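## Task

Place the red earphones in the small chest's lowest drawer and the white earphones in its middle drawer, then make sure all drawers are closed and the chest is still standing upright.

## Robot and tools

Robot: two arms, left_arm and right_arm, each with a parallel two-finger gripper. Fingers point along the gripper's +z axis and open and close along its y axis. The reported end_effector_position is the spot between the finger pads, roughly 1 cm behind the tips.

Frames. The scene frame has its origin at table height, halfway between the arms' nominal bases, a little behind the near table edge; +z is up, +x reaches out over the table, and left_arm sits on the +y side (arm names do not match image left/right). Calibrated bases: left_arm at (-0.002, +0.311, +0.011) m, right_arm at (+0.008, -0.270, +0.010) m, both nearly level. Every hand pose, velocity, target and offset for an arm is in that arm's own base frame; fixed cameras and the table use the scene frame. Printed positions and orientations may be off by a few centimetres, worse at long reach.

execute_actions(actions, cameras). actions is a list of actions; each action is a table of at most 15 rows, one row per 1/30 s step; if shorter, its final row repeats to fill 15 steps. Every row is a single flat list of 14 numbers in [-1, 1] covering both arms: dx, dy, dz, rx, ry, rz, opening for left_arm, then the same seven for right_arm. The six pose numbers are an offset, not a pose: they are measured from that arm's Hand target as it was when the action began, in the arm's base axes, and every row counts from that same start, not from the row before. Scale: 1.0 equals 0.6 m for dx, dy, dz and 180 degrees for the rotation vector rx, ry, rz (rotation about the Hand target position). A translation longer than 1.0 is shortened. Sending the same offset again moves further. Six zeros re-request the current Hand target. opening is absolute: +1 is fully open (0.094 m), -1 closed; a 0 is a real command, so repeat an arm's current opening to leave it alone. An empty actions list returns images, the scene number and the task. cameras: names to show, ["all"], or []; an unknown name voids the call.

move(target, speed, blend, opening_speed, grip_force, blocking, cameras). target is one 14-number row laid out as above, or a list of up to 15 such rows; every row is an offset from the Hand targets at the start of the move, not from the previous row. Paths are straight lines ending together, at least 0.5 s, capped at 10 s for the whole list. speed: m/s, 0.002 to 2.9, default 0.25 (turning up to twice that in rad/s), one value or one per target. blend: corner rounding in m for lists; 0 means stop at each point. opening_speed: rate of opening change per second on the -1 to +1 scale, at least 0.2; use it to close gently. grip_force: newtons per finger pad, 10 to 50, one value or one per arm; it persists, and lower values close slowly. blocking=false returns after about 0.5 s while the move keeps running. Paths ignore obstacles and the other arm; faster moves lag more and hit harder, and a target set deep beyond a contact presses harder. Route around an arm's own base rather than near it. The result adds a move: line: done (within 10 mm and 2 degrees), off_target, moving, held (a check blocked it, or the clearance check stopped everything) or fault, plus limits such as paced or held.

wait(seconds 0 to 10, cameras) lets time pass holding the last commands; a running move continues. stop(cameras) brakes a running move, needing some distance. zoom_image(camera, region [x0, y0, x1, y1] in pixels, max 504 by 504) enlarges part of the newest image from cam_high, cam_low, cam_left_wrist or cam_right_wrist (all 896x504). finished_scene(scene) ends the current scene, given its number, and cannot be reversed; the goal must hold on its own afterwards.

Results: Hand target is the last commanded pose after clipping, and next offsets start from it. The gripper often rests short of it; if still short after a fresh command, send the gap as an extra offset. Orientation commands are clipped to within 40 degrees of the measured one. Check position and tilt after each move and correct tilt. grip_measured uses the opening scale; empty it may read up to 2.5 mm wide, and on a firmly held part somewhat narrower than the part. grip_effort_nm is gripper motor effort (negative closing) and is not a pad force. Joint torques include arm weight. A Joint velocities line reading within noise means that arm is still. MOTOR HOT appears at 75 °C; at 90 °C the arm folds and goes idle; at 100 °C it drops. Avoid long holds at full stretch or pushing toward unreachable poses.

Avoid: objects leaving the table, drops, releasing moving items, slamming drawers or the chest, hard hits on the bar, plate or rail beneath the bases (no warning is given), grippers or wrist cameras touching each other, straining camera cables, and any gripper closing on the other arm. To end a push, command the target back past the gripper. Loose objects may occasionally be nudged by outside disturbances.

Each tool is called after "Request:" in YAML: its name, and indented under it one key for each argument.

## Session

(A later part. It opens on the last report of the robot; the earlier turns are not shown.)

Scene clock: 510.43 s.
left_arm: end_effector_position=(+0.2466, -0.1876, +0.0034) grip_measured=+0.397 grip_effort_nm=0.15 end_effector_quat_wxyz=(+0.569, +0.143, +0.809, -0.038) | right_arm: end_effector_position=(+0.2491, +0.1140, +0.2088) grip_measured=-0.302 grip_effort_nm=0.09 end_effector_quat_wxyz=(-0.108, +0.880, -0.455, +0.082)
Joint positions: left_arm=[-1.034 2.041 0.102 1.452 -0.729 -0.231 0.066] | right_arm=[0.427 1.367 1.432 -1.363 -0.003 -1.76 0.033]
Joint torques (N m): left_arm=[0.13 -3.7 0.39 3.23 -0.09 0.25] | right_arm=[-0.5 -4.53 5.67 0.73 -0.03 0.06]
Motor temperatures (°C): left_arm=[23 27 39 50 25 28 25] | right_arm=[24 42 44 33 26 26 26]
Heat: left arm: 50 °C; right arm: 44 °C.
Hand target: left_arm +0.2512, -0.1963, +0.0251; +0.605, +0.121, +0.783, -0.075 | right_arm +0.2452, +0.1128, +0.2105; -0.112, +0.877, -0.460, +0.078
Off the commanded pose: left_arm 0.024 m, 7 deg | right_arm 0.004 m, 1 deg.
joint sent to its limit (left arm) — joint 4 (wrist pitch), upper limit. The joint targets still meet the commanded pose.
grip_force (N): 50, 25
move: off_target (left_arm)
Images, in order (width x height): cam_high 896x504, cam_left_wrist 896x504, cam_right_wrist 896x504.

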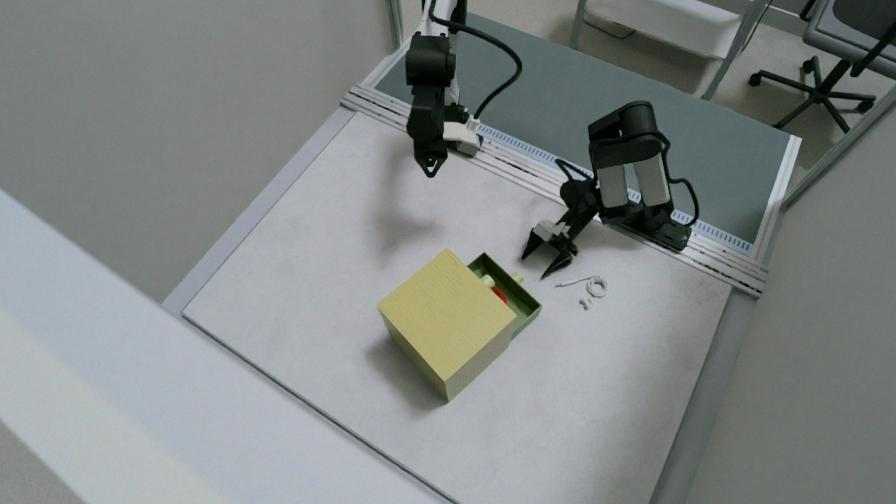

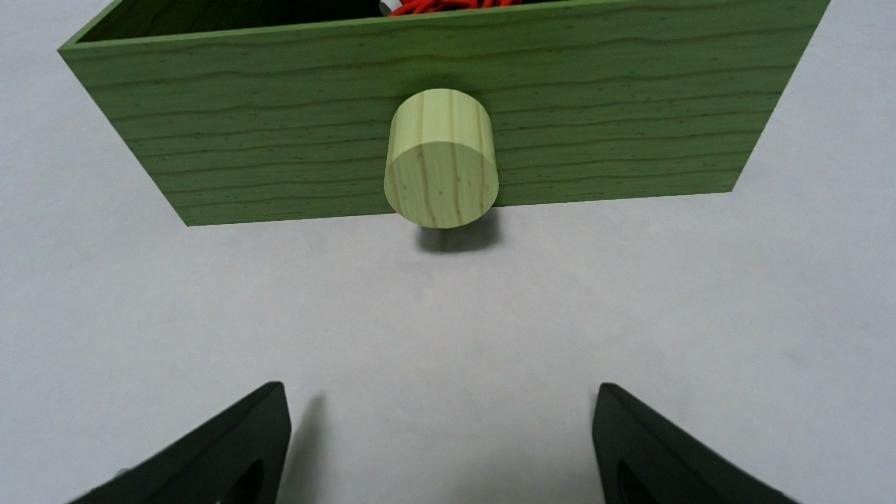

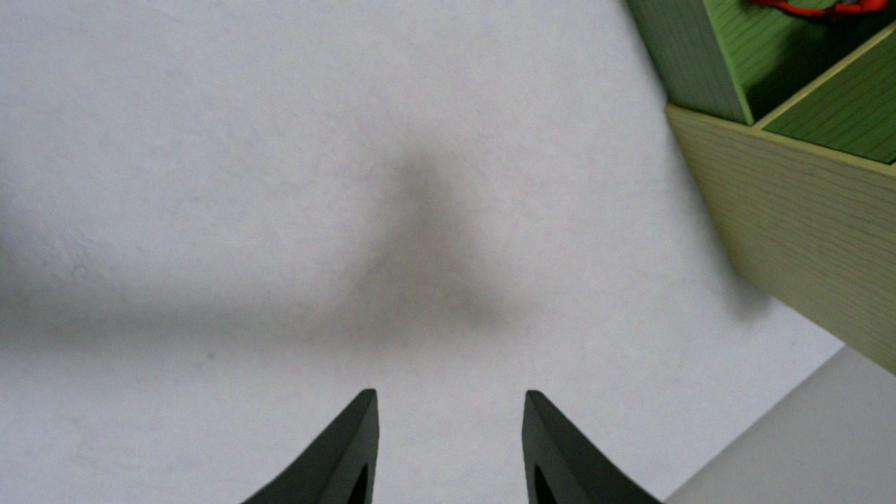

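Request:
move:
  target: [0.0197, -0.0045, 0.1665, 0.0298, 0.1368, 0.0053, 0.4, 0, 0, 0, 0, 0, 0, -0.3]
  speed: 0.2
  cameras: ["cam_left_wrist"]

Scene clock: 536.43 s.
left_arm: end_effector_position=(+0.2565, -0.1927, +0.1120) grip_measured=+0.397 grip_effort_nm=0.15 end_effector_quat_wxyz=(+0.408, +0.135, +0.902, -0.045) | right_arm: end_effector_position=(+0.2491, +0.1140, +0.2088) grip_measured=-0.302 grip_effort_nm=0.09 end_effector_quat_wxyz=(-0.108, +0.880, -0.455, +0.082)
Joint positions: left_arm=[-0.885 1.161 0.624 -0.293 -0.456 -0.408 0.066] | right_arm=[0.427 1.367 1.432 -1.363 -0.003 -1.76 0.033]
Joint torques (N m): left_arm=[0.87 -2.7 10.36 1.7 -0.07 0.05] | right_arm=[-0.58 -4.38 5.64 0.68 -0.02 0.07]
Motor temperatures (°C): left_arm=[23 27 36 63 25 28 25] | right_arm=[24 38 43 31 26 26 26]
Heat: left arm: 63 °C; right arm: 43 °C.
Hand target: left_arm +0.2630, -0.1989, +0.1250; +0.419, +0.124, +0.898, -0.058 | right_arm +0.2452, +0.1128, +0.2105; -0.112, +0.877, -0.460, +0.078
Off the commanded pose: left_arm 0.016 m, 2 deg | right_arm 0.004 m, 1 deg.
grip_force (N): 50, 25
move: off_target (left_arm)
Images, in order (width x height): cam_left_wrist 896x504.

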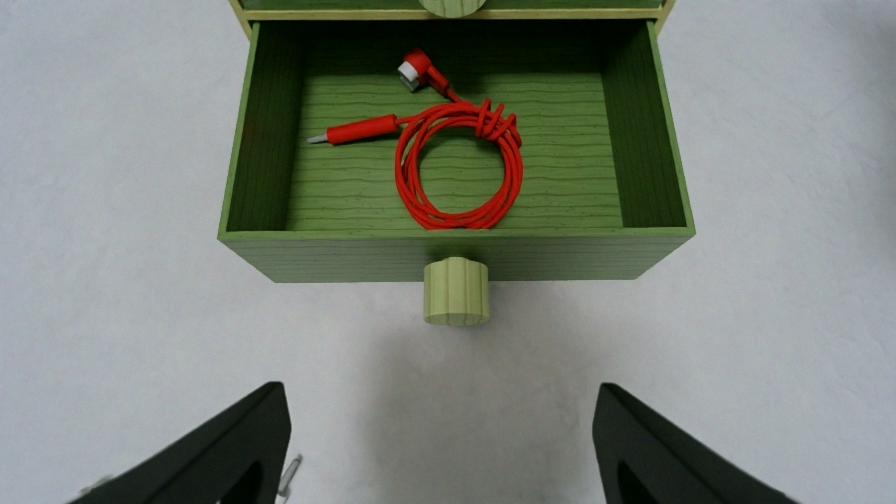

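Request:
move:
  target:
    - [0.0117, -0.0043, -0.1583, -0.0298, -0.1368, -0.0053, 0.4, 0, 0, 0, 0, 0, 0, -0.3]
    - [0.077, -0.0207, -0.183, -0.0298, -0.1368, -0.0053, 0.4, 0, 0, 0, 0, 0, 0, -0.3]
    - [0.2768, -0.0753, -0.1828, -0.0298, -0.1368, -0.0053, 0.4, 0, 0, 0, 0, 0, 0, -0.3]
    - [0.1738, -0.047, -0.1828, -0.0298, -0.1368, -0.0053, 0.4, 0, 0, 0, 0, 0, 0, -0.3]
    - [0.1738, -0.047, -0.0728, -0.0298, -0.1368, -0.0053, 0.4, 0, 0, 0, 0, 0, 0, -0.3]
  speed: [0.2, 0.1, 0.07, 0.12, 0.15]
  blend: [0.01, 0.005, 0, 0.01, 0]
  cameras: ["cam_left_wrist", "cam_low"]

Scene clock: 561.57 s.
left_arm: end_effector_position=(+0.3663, -0.2214, +0.0692) grip_measured=+0.397 grip_effort_nm=0.15 end_effector_quat_wxyz=(+0.595, +0.126, +0.791, -0.065) | right_arm: end_effector_position=(+0.2491, +0.1140, +0.2088) grip_measured=-0.302 grip_effort_nm=0.09 end_effector_quat_wxyz=(-0.108, +0.880, -0.455, +0.082)
Joint positions: left_arm=[-0.713 1.838 0.484 1.037 -0.426 -0.087 0.066] | right_arm=[0.427 1.367 1.432 -1.363 -0.003 -1.76 0.033]
Joint torques (N m): left_arm=[-0.47 -7.65 5.61 2.06 -0.01 0.04] | right_arm=[-0.58 -4.72 5.67 0.71 0.01 0.1]
Motor temperatures (°C): left_arm=[23 27 38 55 25 28 25] | right_arm=[24 36 43 30 26 26 26]
Heat: left arm: 55 °C; right arm: 43 °C.
Hand target: left_arm +0.3674, -0.2271, +0.0815; +0.605, +0.121, +0.783, -0.075 | right_arm +0.2452, +0.1128, +0.2105; -0.112, +0.877, -0.460, +0.078
Off the commanded pose: left_arm 0.013 m, 2 deg | right_arm 0.004 m, 1 deg.
grip_force (N): 50, 25
move: off_target (left_arm)
Images, in order (width x height): cam_low 896x504, cam_left_wrist 896x504.

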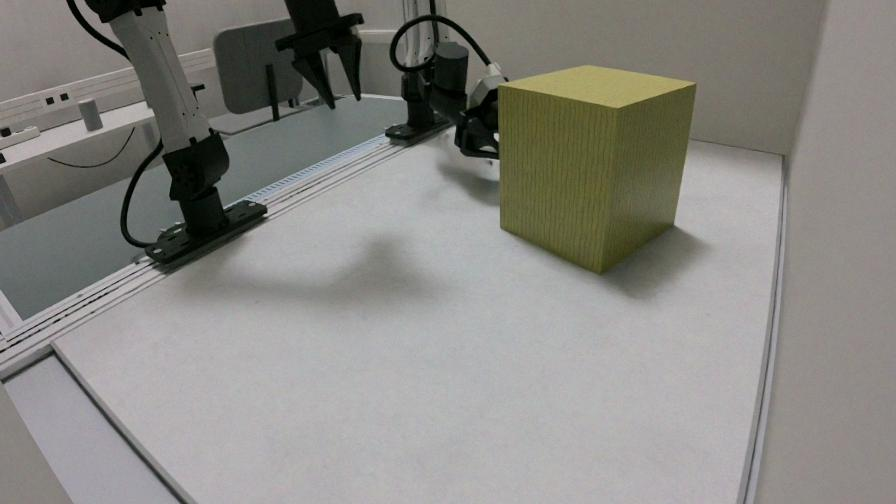

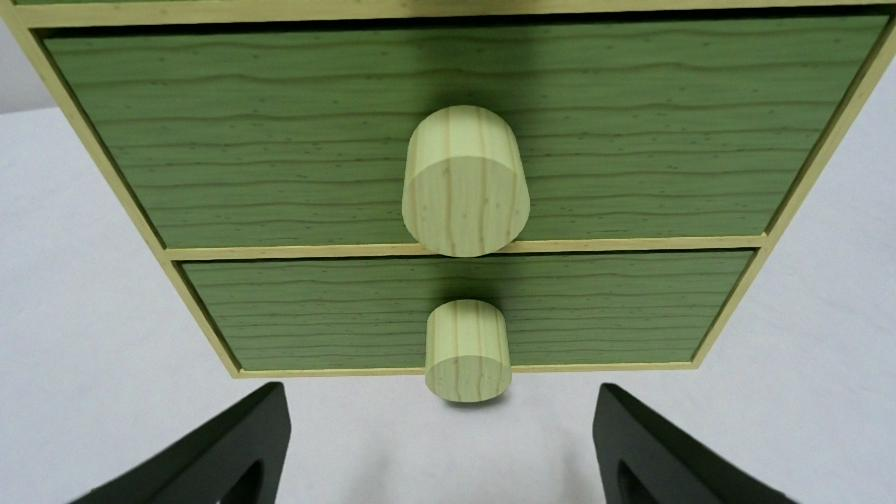

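Request:
move:
  target:
    - [-0.0018, -0.0065, 0.0228, 0, 0, 0, 0.5, 0, 0, 0, 0, 0, 0, -0.3]
    - [0.0947, -0.033, 0.0228, 0, 0, 0, -0.5, 0, 0, 0, 0, 0, 0, -0.3]
    - [-0.0788, 0.0147, 0.0228, 0, 0, 0, -0.5, 0, 0, 0, 0, 0, 0, -0.3]
  speed: [0.1, 0.1, 0.08]
  blend: [0.004, 0, 0]
  opening_speed: 1.5
  cameras: ["cam_high", "cam_left_wrist"]

Scene clock: 597.53 s.
left_arm: end_effector_position=(+0.3223, -0.2161, +0.0862) grip_measured=-0.407 grip_effort_nm=-1.02 end_effector_quat_wxyz=(+0.596, +0.123, +0.791, -0.068) | right_arm: end_effector_position=(+0.2491, +0.1140, +0.2088) grip_measured=-0.302 grip_effort_nm=0.09 end_effector_quat_wxyz=(-0.108, +0.880, -0.455, +0.082)
Joint positions: left_arm=[-0.817 1.641 0.358 0.954 -0.524 -0.129 0.028] | right_arm=[0.427 1.367 1.432 -1.363 -0.003 -1.76 0.033]
Joint torques (N m): left_arm=[-0.65 -6.48 4.49 2.16 -0.08 0.15] | right_arm=[-0.76 -4.51 5.67 0.71 -0.08 0.05]
Heat: left arm: 52 °C; right arm: 42 °C.
Hand target: left_arm +0.3200, -0.2183, +0.0952; +0.605, +0.121, +0.783, -0.075 | right_arm +0.2452, +0.1128, +0.2105; -0.112, +0.877, -0.460, +0.078
Off the commanded pose: left_arm 0.009 m, 2 deg | right_arm 0.004 m, 1 deg.
grip_force (N): 50, 25
move: done; target 2's new opening was sent with left_arm's hand 0.011 m and 1 deg from that target
Images, in order (width x height): cam_high 896x504, cam_left_wrist 896x504.

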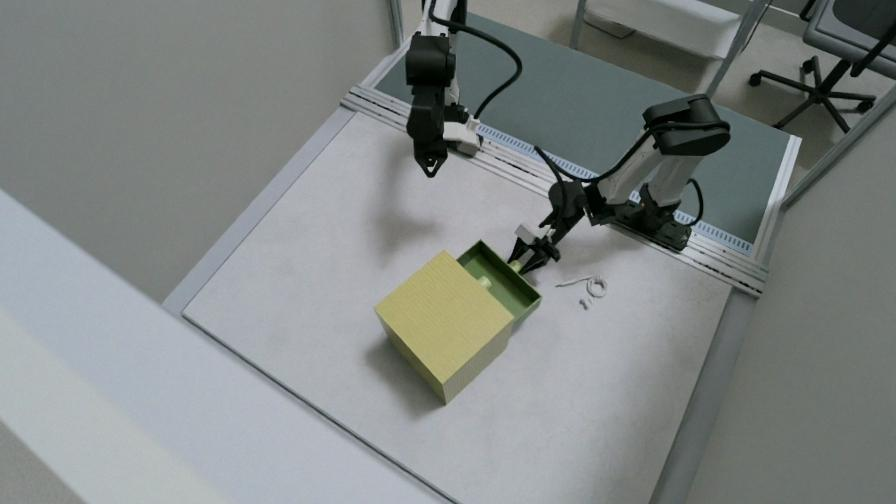

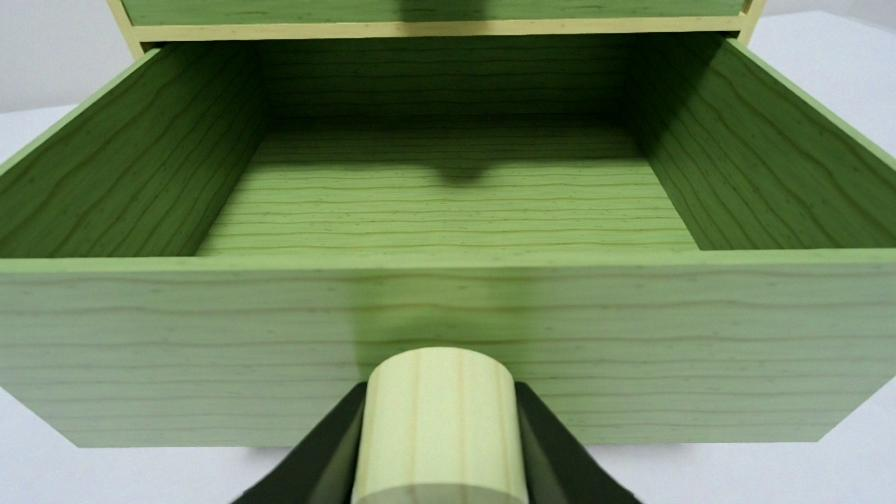

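Request:
move:
  target:
    - [0, 0, 0, 0, 0, 0, 0.4, 0, 0, 0, 0, 0, 0, -0.3]
    - [-0.0803, 0.022, 0, 0, 0, 0, 0.4, 0, 0, 0, 0, 0, 0, -0.3]
    - [-0.1467, 0.3305, -0.0653, 0.0663, 0.3283, 0.0396, -0.4, 0, 0, 0, 0, 0, 0, -0.3]
  speed: [0.1, 0.12, 0.35]
  blend: [0, 0.02, 0]
  opening_speed: 2.0
  cameras: ["cam_high", "cam_left_wrist"]

Scene clock: 624.83 s.
left_arm: end_effector_position=(+0.2238, -0.0191, +0.0473) grip_measured=-0.397 grip_effort_nm=-0.13 end_effector_quat_wxyz=(+0.119, +0.079, +0.990, -0.007) | right_arm: end_effector_position=(+0.2491, +0.1140, +0.2088) grip_measured=-0.302 grip_effort_nm=0.09 end_effector_quat_wxyz=(-0.108, +0.880, -0.455, +0.082)
Joint positions: left_arm=[-0.074 1.2 0.673 -0.806 0.015 0.084 0.028] | right_arm=[0.427 1.367 1.432 -1.363 -0.003 -1.76 0.033]
Joint torques (N m): left_arm=[0.9 -2.25 9.52 0.86 0.22 0.23] | right_arm=[-0.64 -4.49 5.7 0.73 -0.09 0.09]
Heat: left arm: 52 °C; right arm: 42 °C.
Hand target: left_arm +0.2320, -0.0200, +0.0560; +0.129, +0.081, +0.988, -0.011 | right_arm +0.2452, +0.1128, +0.2105; -0.112, +0.877, -0.460, +0.078
Off the commanded pose: left_arm 0.012 m, 1 deg | right_arm 0.004 m, 1 deg.
grip_force (N): 50, 25
move: off_target (left_arm); target 3's new opening was sent with left_arm's hand 0.012 m and 1 deg from that target
Images, in order (width x height): cam_high 896x504, cam_left_wrist 896x504.

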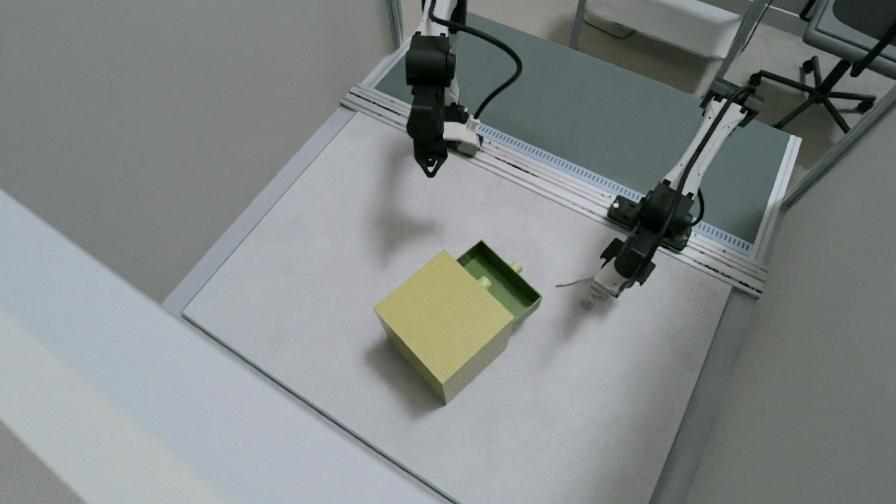

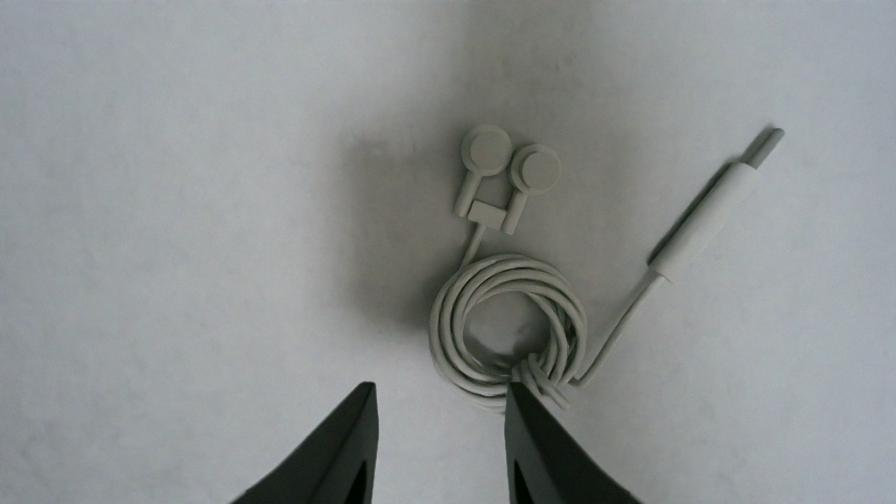

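Request:
move:
  target: [-0.0143, 0.0003, -0.0783, 0, 0, 0, -0.4, 0, 0, 0, 0, 0, 0, -0.3]
  speed: 0.08
  cameras: ["cam_left_wrist"]

Scene clock: 659.27 s.
left_arm: end_effector_position=(+0.2199, -0.0189, +0.0103) grip_measured=-0.397 grip_effort_nm=-0.13 end_effector_quat_wxyz=(+0.123, +0.079, +0.989, -0.007) | right_arm: end_effector_position=(+0.2491, +0.1140, +0.2088) grip_measured=-0.302 grip_effort_nm=0.09 end_effector_quat_wxyz=(-0.108, +0.880, -0.455, +0.082)
Joint positions: left_arm=[-0.074 1.241 0.539 -0.623 0.015 0.084 0.028] | right_arm=[0.427 1.367 1.432 -1.363 -0.003 -1.76 0.033]
Joint torques (N m): left_arm=[0.69 -2.21 5.82 1.17 0.16 0.22] | right_arm=[-0.76 -4.53 5.67 0.73 -0.04 0.04]
Motor temperatures (°C): left_arm=[23 27 38 45 25 28 25] | right_arm=[24 35 42 29 26 26 25]
Heat: left arm: 45 °C; right arm: 42 °C.
Hand target: left_arm +0.2234, -0.0198, +0.0090; +0.129, +0.081, +0.988, -0.011 | right_arm +0.2452, +0.1128, +0.2105; -0.112, +0.877, -0.460, +0.078
Off the commanded pose: left_arm 0.004 m, 1 deg | right_arm 0.004 m, 1 deg.
grip_force (N): 50, 25
move: done
Images, in order (width x height): cam_left_wrist 896x504.

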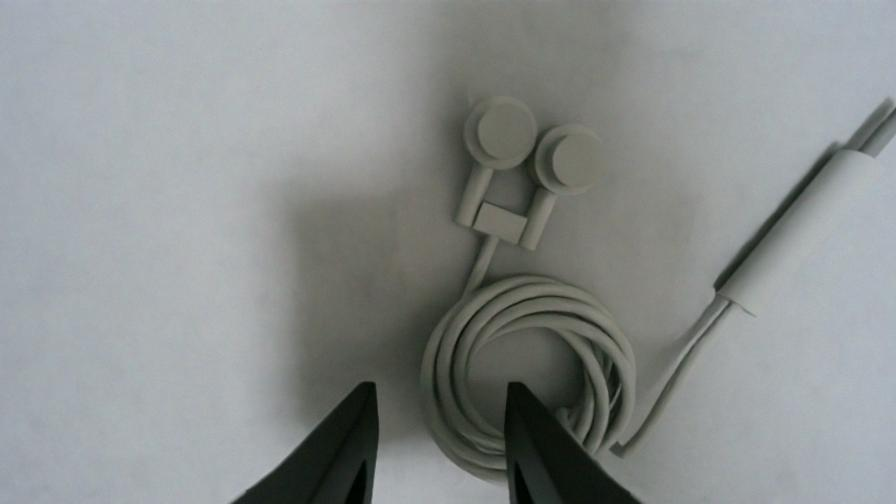

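Request:
move:
  target:
    - [0, 0, -0.0258, 0, 0, 0, -0.4, 0, 0, 0, 0, 0, 0, -0.3]
    - [0, 0, -0.0258, 0, 0, 0, -0.92, 0, 0, 0, 0, 0, 0, -0.3]
    - [0, 0, 0.377, 0, 0, 0, -0.92, 0, 0, 0, 0, 0, 0, -0.3]
    - [0.2945, -0.2918, 0.383, -0.03, -0.1374, -0.0329, -0.92, 0, 0, 0, 0, 0, 0, -0.3]
  speed: [0.06, 0.06, 0.22, 0.22]
  blend: [0, 0, 0.03, 0]
  grip_force: [28, 25]
  cameras: ["cam_high", "cam_low", "cam_left_wrist"]

Scene clock: 701.73 s.
left_arm: end_effector_position=(+0.3895, -0.1879, +0.2217) grip_measured=-0.870 grip_effort_nm=-0.61 end_effector_quat_wxyz=(+0.312, +0.132, +0.940, -0.038) | right_arm: end_effector_position=(+0.2491, +0.1140, +0.2088) grip_measured=-0.302 grip_effort_nm=0.09 end_effector_quat_wxyz=(-0.108, +0.880, -0.455, +0.082)
Joint positions: left_arm=[-0.508 1.645 1.582 -0.883 -0.147 -0.181 0.006] | right_arm=[0.427 1.367 1.432 -1.363 -0.003 -1.76 0.033]
Joint torques (N m): left_arm=[-0.25 -6.09 10.41 1.85 -0.1 0.06] | right_arm=[-0.69 -4.51 5.67 0.66 -0.08 0.03]
Heat: left arm: 43 °C; right arm: 42 °C.
Hand target: left_arm +0.4001, -0.1949, +0.2388; +0.341, +0.126, +0.931, -0.046 | right_arm +0.2452, +0.1128, +0.2105; -0.112, +0.877, -0.460, +0.078
Off the commanded pose: left_arm 0.021 m, 4 deg | right_arm 0.004 m, 1 deg.
grip_force (N): 28, 25
move: off_target (left_arm)
Images, in order (width x height): cam_high 896x504, cam_low 896x504, cam_left_wrist 896x504.

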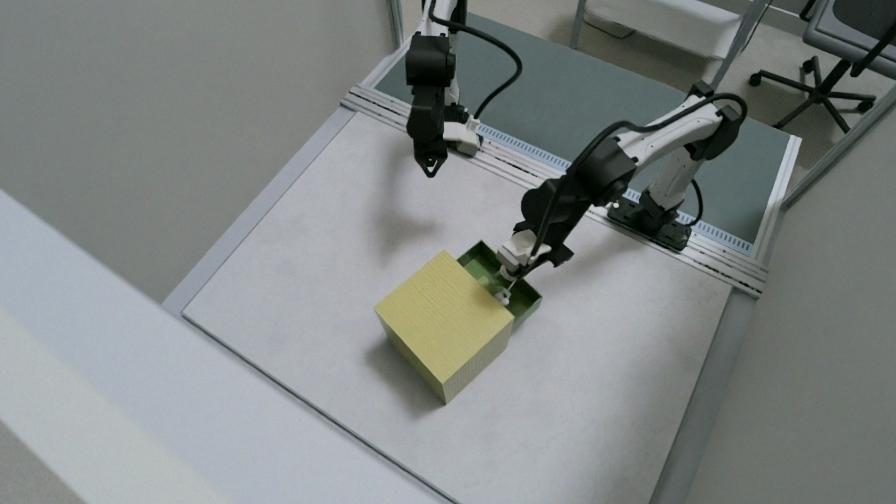

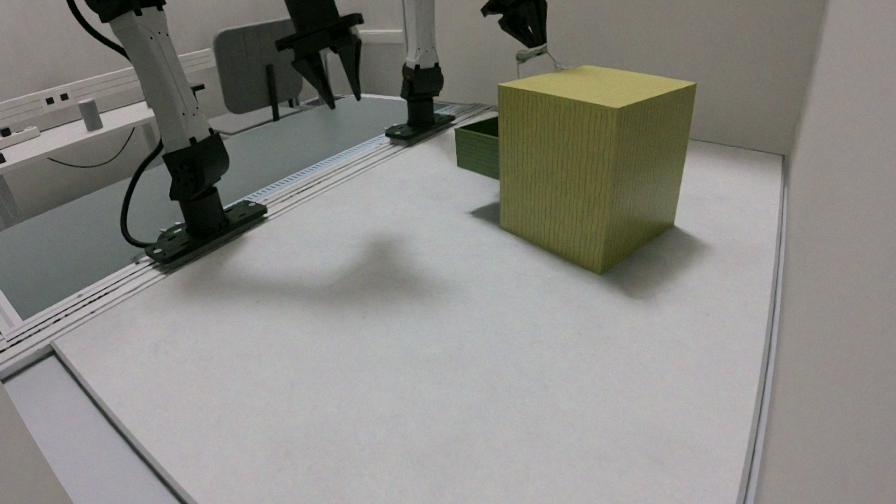

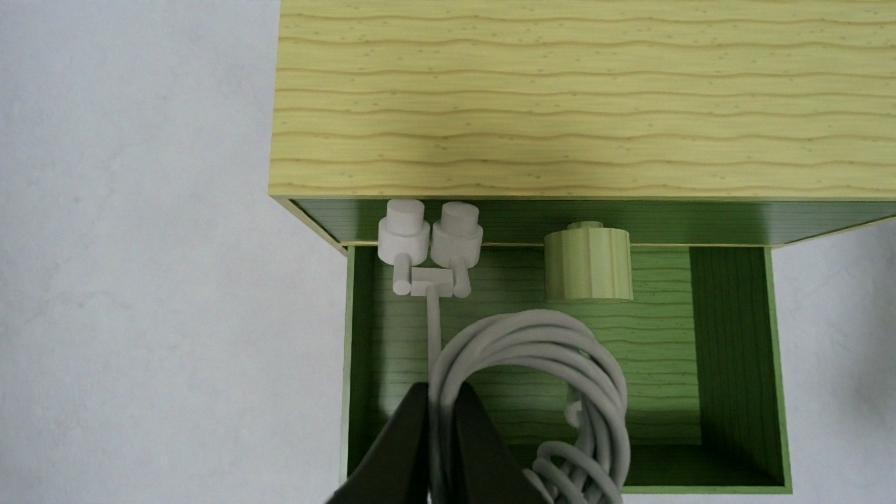

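Request:
move:
  target:
    - [-0.0208, 0.0057, 0, 0.0059, 0.0214, 0, -0.92, 0, 0, 0, 0, 0, 0, -0.3]
    - [-0.0208, 0.0057, -0.1783, 0.0059, 0.0214, 0, -0.92, 0, 0, 0, 0, 0, 0, -0.3]
  speed: [0.1, 0.12]
  blend: [0.004, 0]
  cameras: ["cam_high", "cam_low", "cam_left_wrist"]

Scene clock: 720.17 s.
left_arm: end_effector_position=(+0.3846, -0.1850, +0.1272) grip_measured=-0.870 grip_effort_nm=-0.61 end_effector_quat_wxyz=(+0.294, +0.129, +0.947, -0.032) | right_arm: end_effector_position=(+0.2491, +0.1140, +0.2088) grip_measured=-0.302 grip_effort_nm=0.09 end_effector_quat_wxyz=(-0.108, +0.880, -0.455, +0.082)
Joint positions: left_arm=[-0.508 1.654 1.238 -0.571 -0.148 -0.193 0.006] | right_arm=[0.427 1.367 1.432 -1.363 -0.003 -1.76 0.033]
Joint torques (N m): left_arm=[-0.54 -6.89 6.91 1.79 0.04 0.06] | right_arm=[-0.62 -4.57 5.59 0.72 -0.07 0.07]
Heat: left arm: 45 °C; right arm: 41 °C.
Hand target: left_arm +0.3876, -0.1915, +0.1319; +0.308, +0.128, +0.942, -0.041 | right_arm +0.2452, +0.1128, +0.2105; -0.112, +0.877, -0.460, +0.078
Off the commanded pose: left_arm 0.008 m, 2 deg | right_arm 0.004 m, 1 deg.
grip_force (N): 28, 25
move: done
Images, in order (width x height): cam_high 896x504, cam_low 896x504, cam_left_wrist 896x504.

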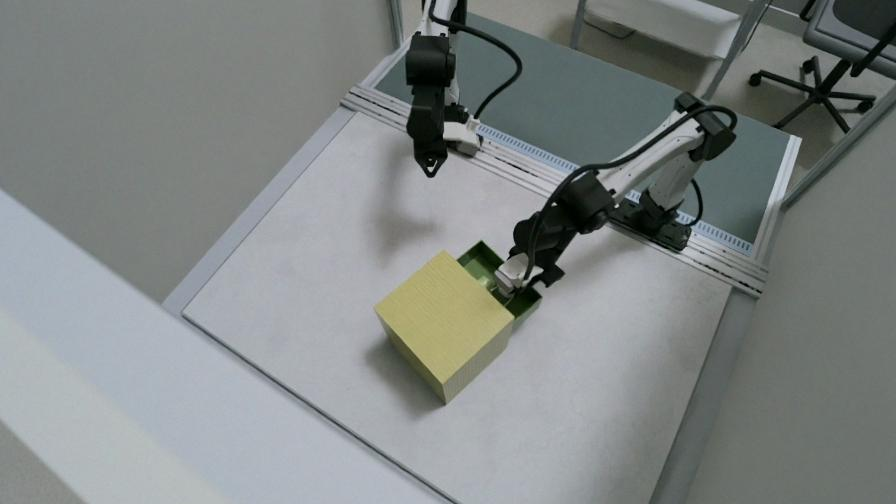

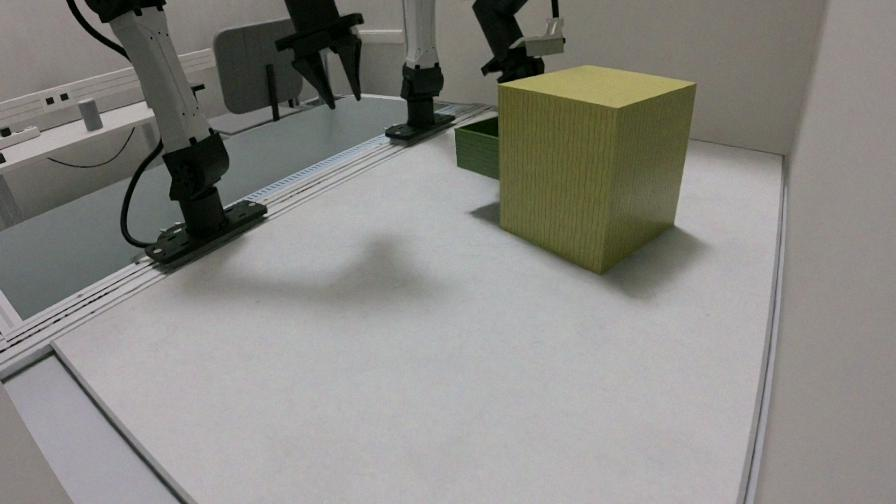

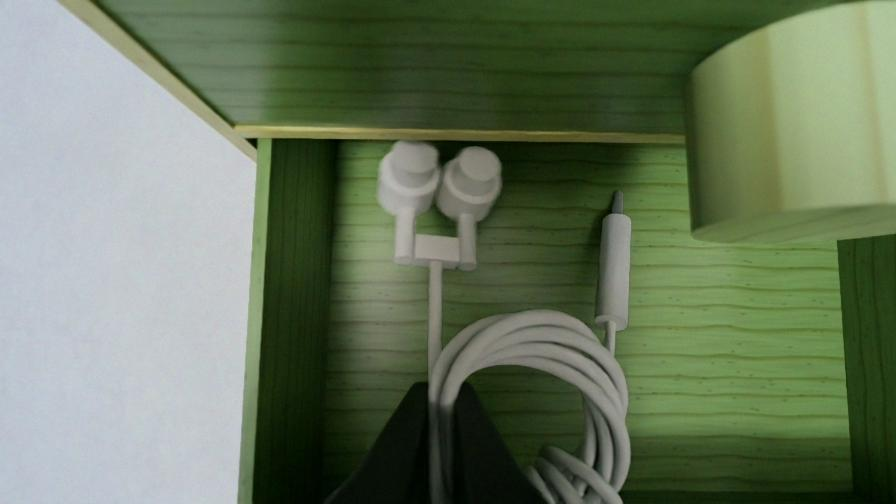

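Request:
move:
  target:
    - [0, 0, -0.02, 0, 0, 0, -0.92, 0, 0, 0, 0, 0, 0, -0.3]
    - [0, 0, -0.02, 0, 0, 0, -0.4, 0, 0, 0, 0, 0, 0, -0.3]
    - [-0.0898, 0.0247, 0.1183, 0, 0, 0, -0.4, 0, 0, 0, 0, 0, 0, -0.3]
  speed: [0.06, 0.06, 0.12]
  opening_speed: 1.0
  cameras: ["cam_high", "cam_left_wrist"]

Scene clock: 736.83 s.
left_arm: end_effector_position=(+0.3314, -0.1732, +0.1860) grip_measured=-0.403 grip_effort_nm=0.16 end_effector_quat_wxyz=(+0.289, +0.132, +0.948, -0.036) | right_arm: end_effector_position=(+0.2491, +0.1140, +0.2088) grip_measured=-0.302 grip_effort_nm=0.09 end_effector_quat_wxyz=(-0.108, +0.880, -0.455, +0.082)
Joint positions: left_arm=[-0.557 1.452 1.28 -0.829 -0.163 -0.233 0.028] | right_arm=[0.427 1.367 1.432 -1.363 -0.003 -1.76 0.033]
Joint torques (N m): left_arm=[-0.47 -6.19 10.04 1.46 -0.09 0.05] | right_arm=[-0.85 -4.52 5.68 0.65 -0.03 0.02]
Heat: left arm: 46 °C; right arm: 41 °C.
Hand target: left_arm +0.3337, -0.1767, +0.2029; +0.308, +0.127, +0.942, -0.042 | right_arm +0.2452, +0.1128, +0.2105; -0.112, +0.877, -0.460, +0.078
Off the commanded pose: left_arm 0.017 m, 2 deg | right_arm 0.004 m, 1 deg.
grip_force (N): 28, 25
move: off_target (left_arm)
Images, in order (width x height): cam_high 896x504, cam_left_wrist 896x504.

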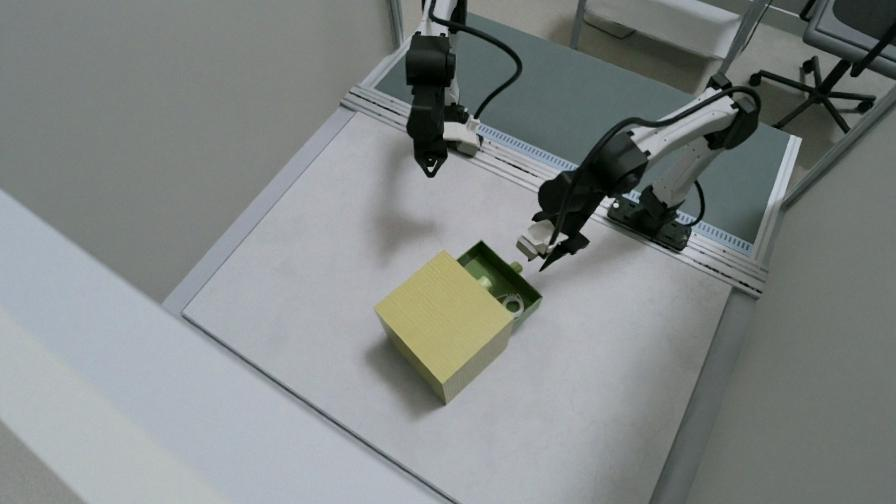

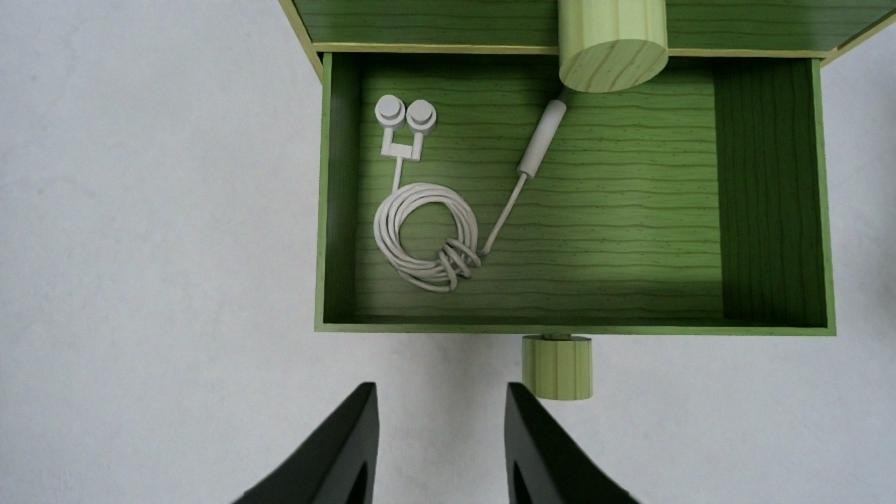

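Request:
move:
  target:
    - [-0.1112, -0.045, -0.1795, -0.0502, -0.2106, -0.008, 0.4, 0, 0, 0, 0, 0, 0, -0.3]
    - [-0.0228, -0.0693, -0.1795, -0.0502, -0.2106, -0.008, 0.4, 0, 0, 0, 0, 0, 0, -0.3]
    - [0.1653, -0.121, -0.1795, -0.0502, -0.2106, -0.008, 0.4, 0, 0, 0, 0, 0, 0, -0.3]
    - [0.0543, -0.0905, -0.1795, -0.0502, -0.2106, -0.008, 0.4, 0, 0, 0, 0, 0, 0, -0.3]
  speed: [0.25, 0.1, 0.07, 0.12]
  blend: [0.01, 0.005, 0, 0]
  cameras: ["cam_high", "cam_low", "cam_left_wrist"]

Scene clock: 759.23 s.
left_arm: end_effector_position=(+0.3670, -0.2276, +0.0789) grip_measured=+0.397 grip_effort_nm=0.15 end_effector_quat_wxyz=(+0.587, +0.132, +0.796, -0.060) | right_arm: end_effector_position=(+0.2491, +0.1140, +0.2088) grip_measured=-0.302 grip_effort_nm=0.09 end_effector_quat_wxyz=(-0.108, +0.880, -0.455, +0.082)
Joint positions: left_arm=[-0.727 1.783 0.521 0.921 -0.437 -0.086 0.066] | right_arm=[0.427 1.367 1.432 -1.363 -0.003 -1.76 0.033]
Joint torques (N m): left_arm=[-0.57 -7.99 4.49 2.41 -0.07 0.04] | right_arm=[-0.59 -4.48 5.7 0.7 -0.09 0.08]
Heat: left arm: 45 °C; right arm: 41 °C.
Hand target: left_arm +0.3662, -0.2309, +0.0952; +0.605, +0.121, +0.783, -0.074 | right_arm +0.2452, +0.1128, +0.2105; -0.112, +0.877, -0.460, +0.078
Off the commanded pose: left_arm 0.017 m, 3 deg | right_arm 0.004 m, 1 deg.
grip_force (N): 28, 25
move: off_target (left_arm)
Images, in order (width x height): cam_high 896x504, cam_low 896x504, cam_left_wrist 896x504.

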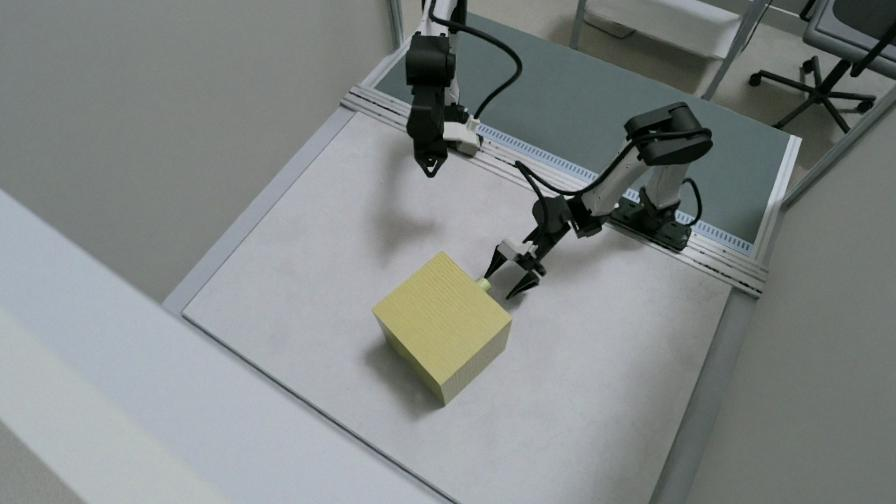

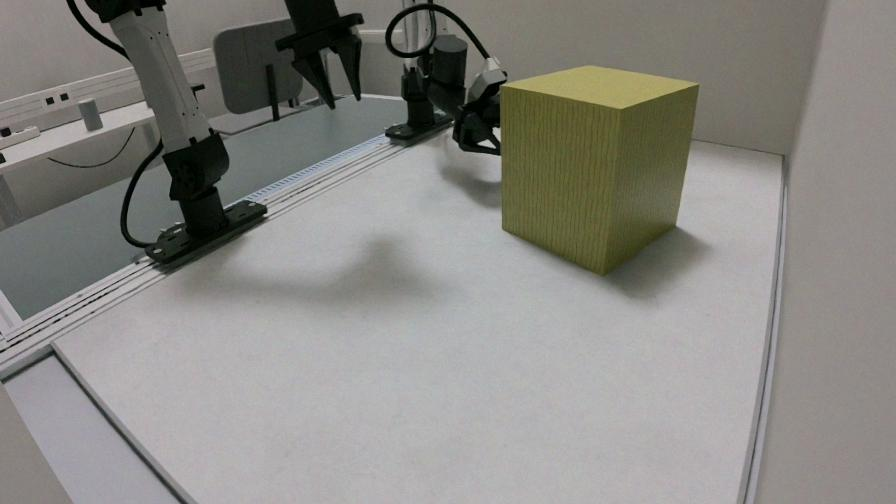

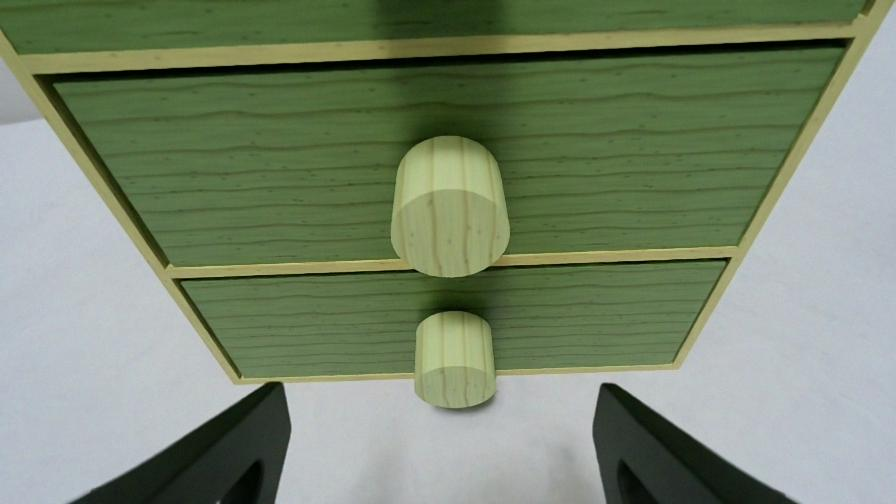

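Request:
zoom_image:
  camera: "cam_left_wrist"
  region: [0, 0, 448, 252]

Request:
zoom_image:
  camera: "cam_left_wrist"
  region: [448, 0, 896, 400]

Scaled by 1.125 from the camera's 896x504 image, which has a finer 1280x720 frame.

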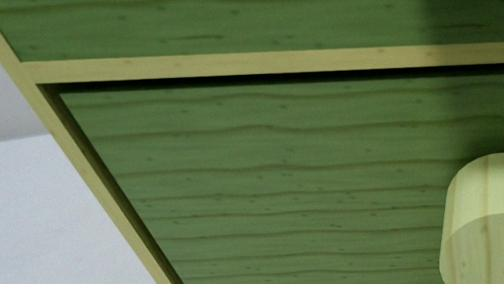

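Scaled by 1.125 from the camera's 896x504 image, which has a finer 1280x720 frame.

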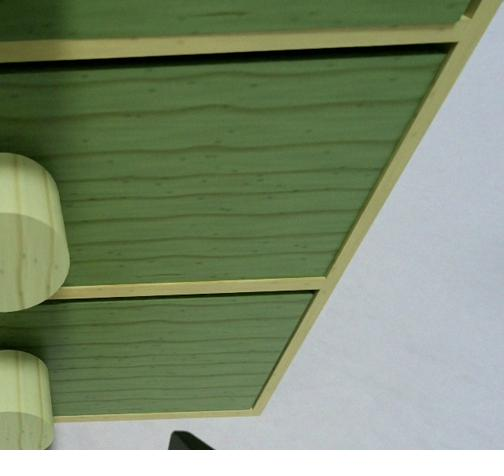

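Request:
finished_scene:
  scene: 1

The scene is finished: the task was done.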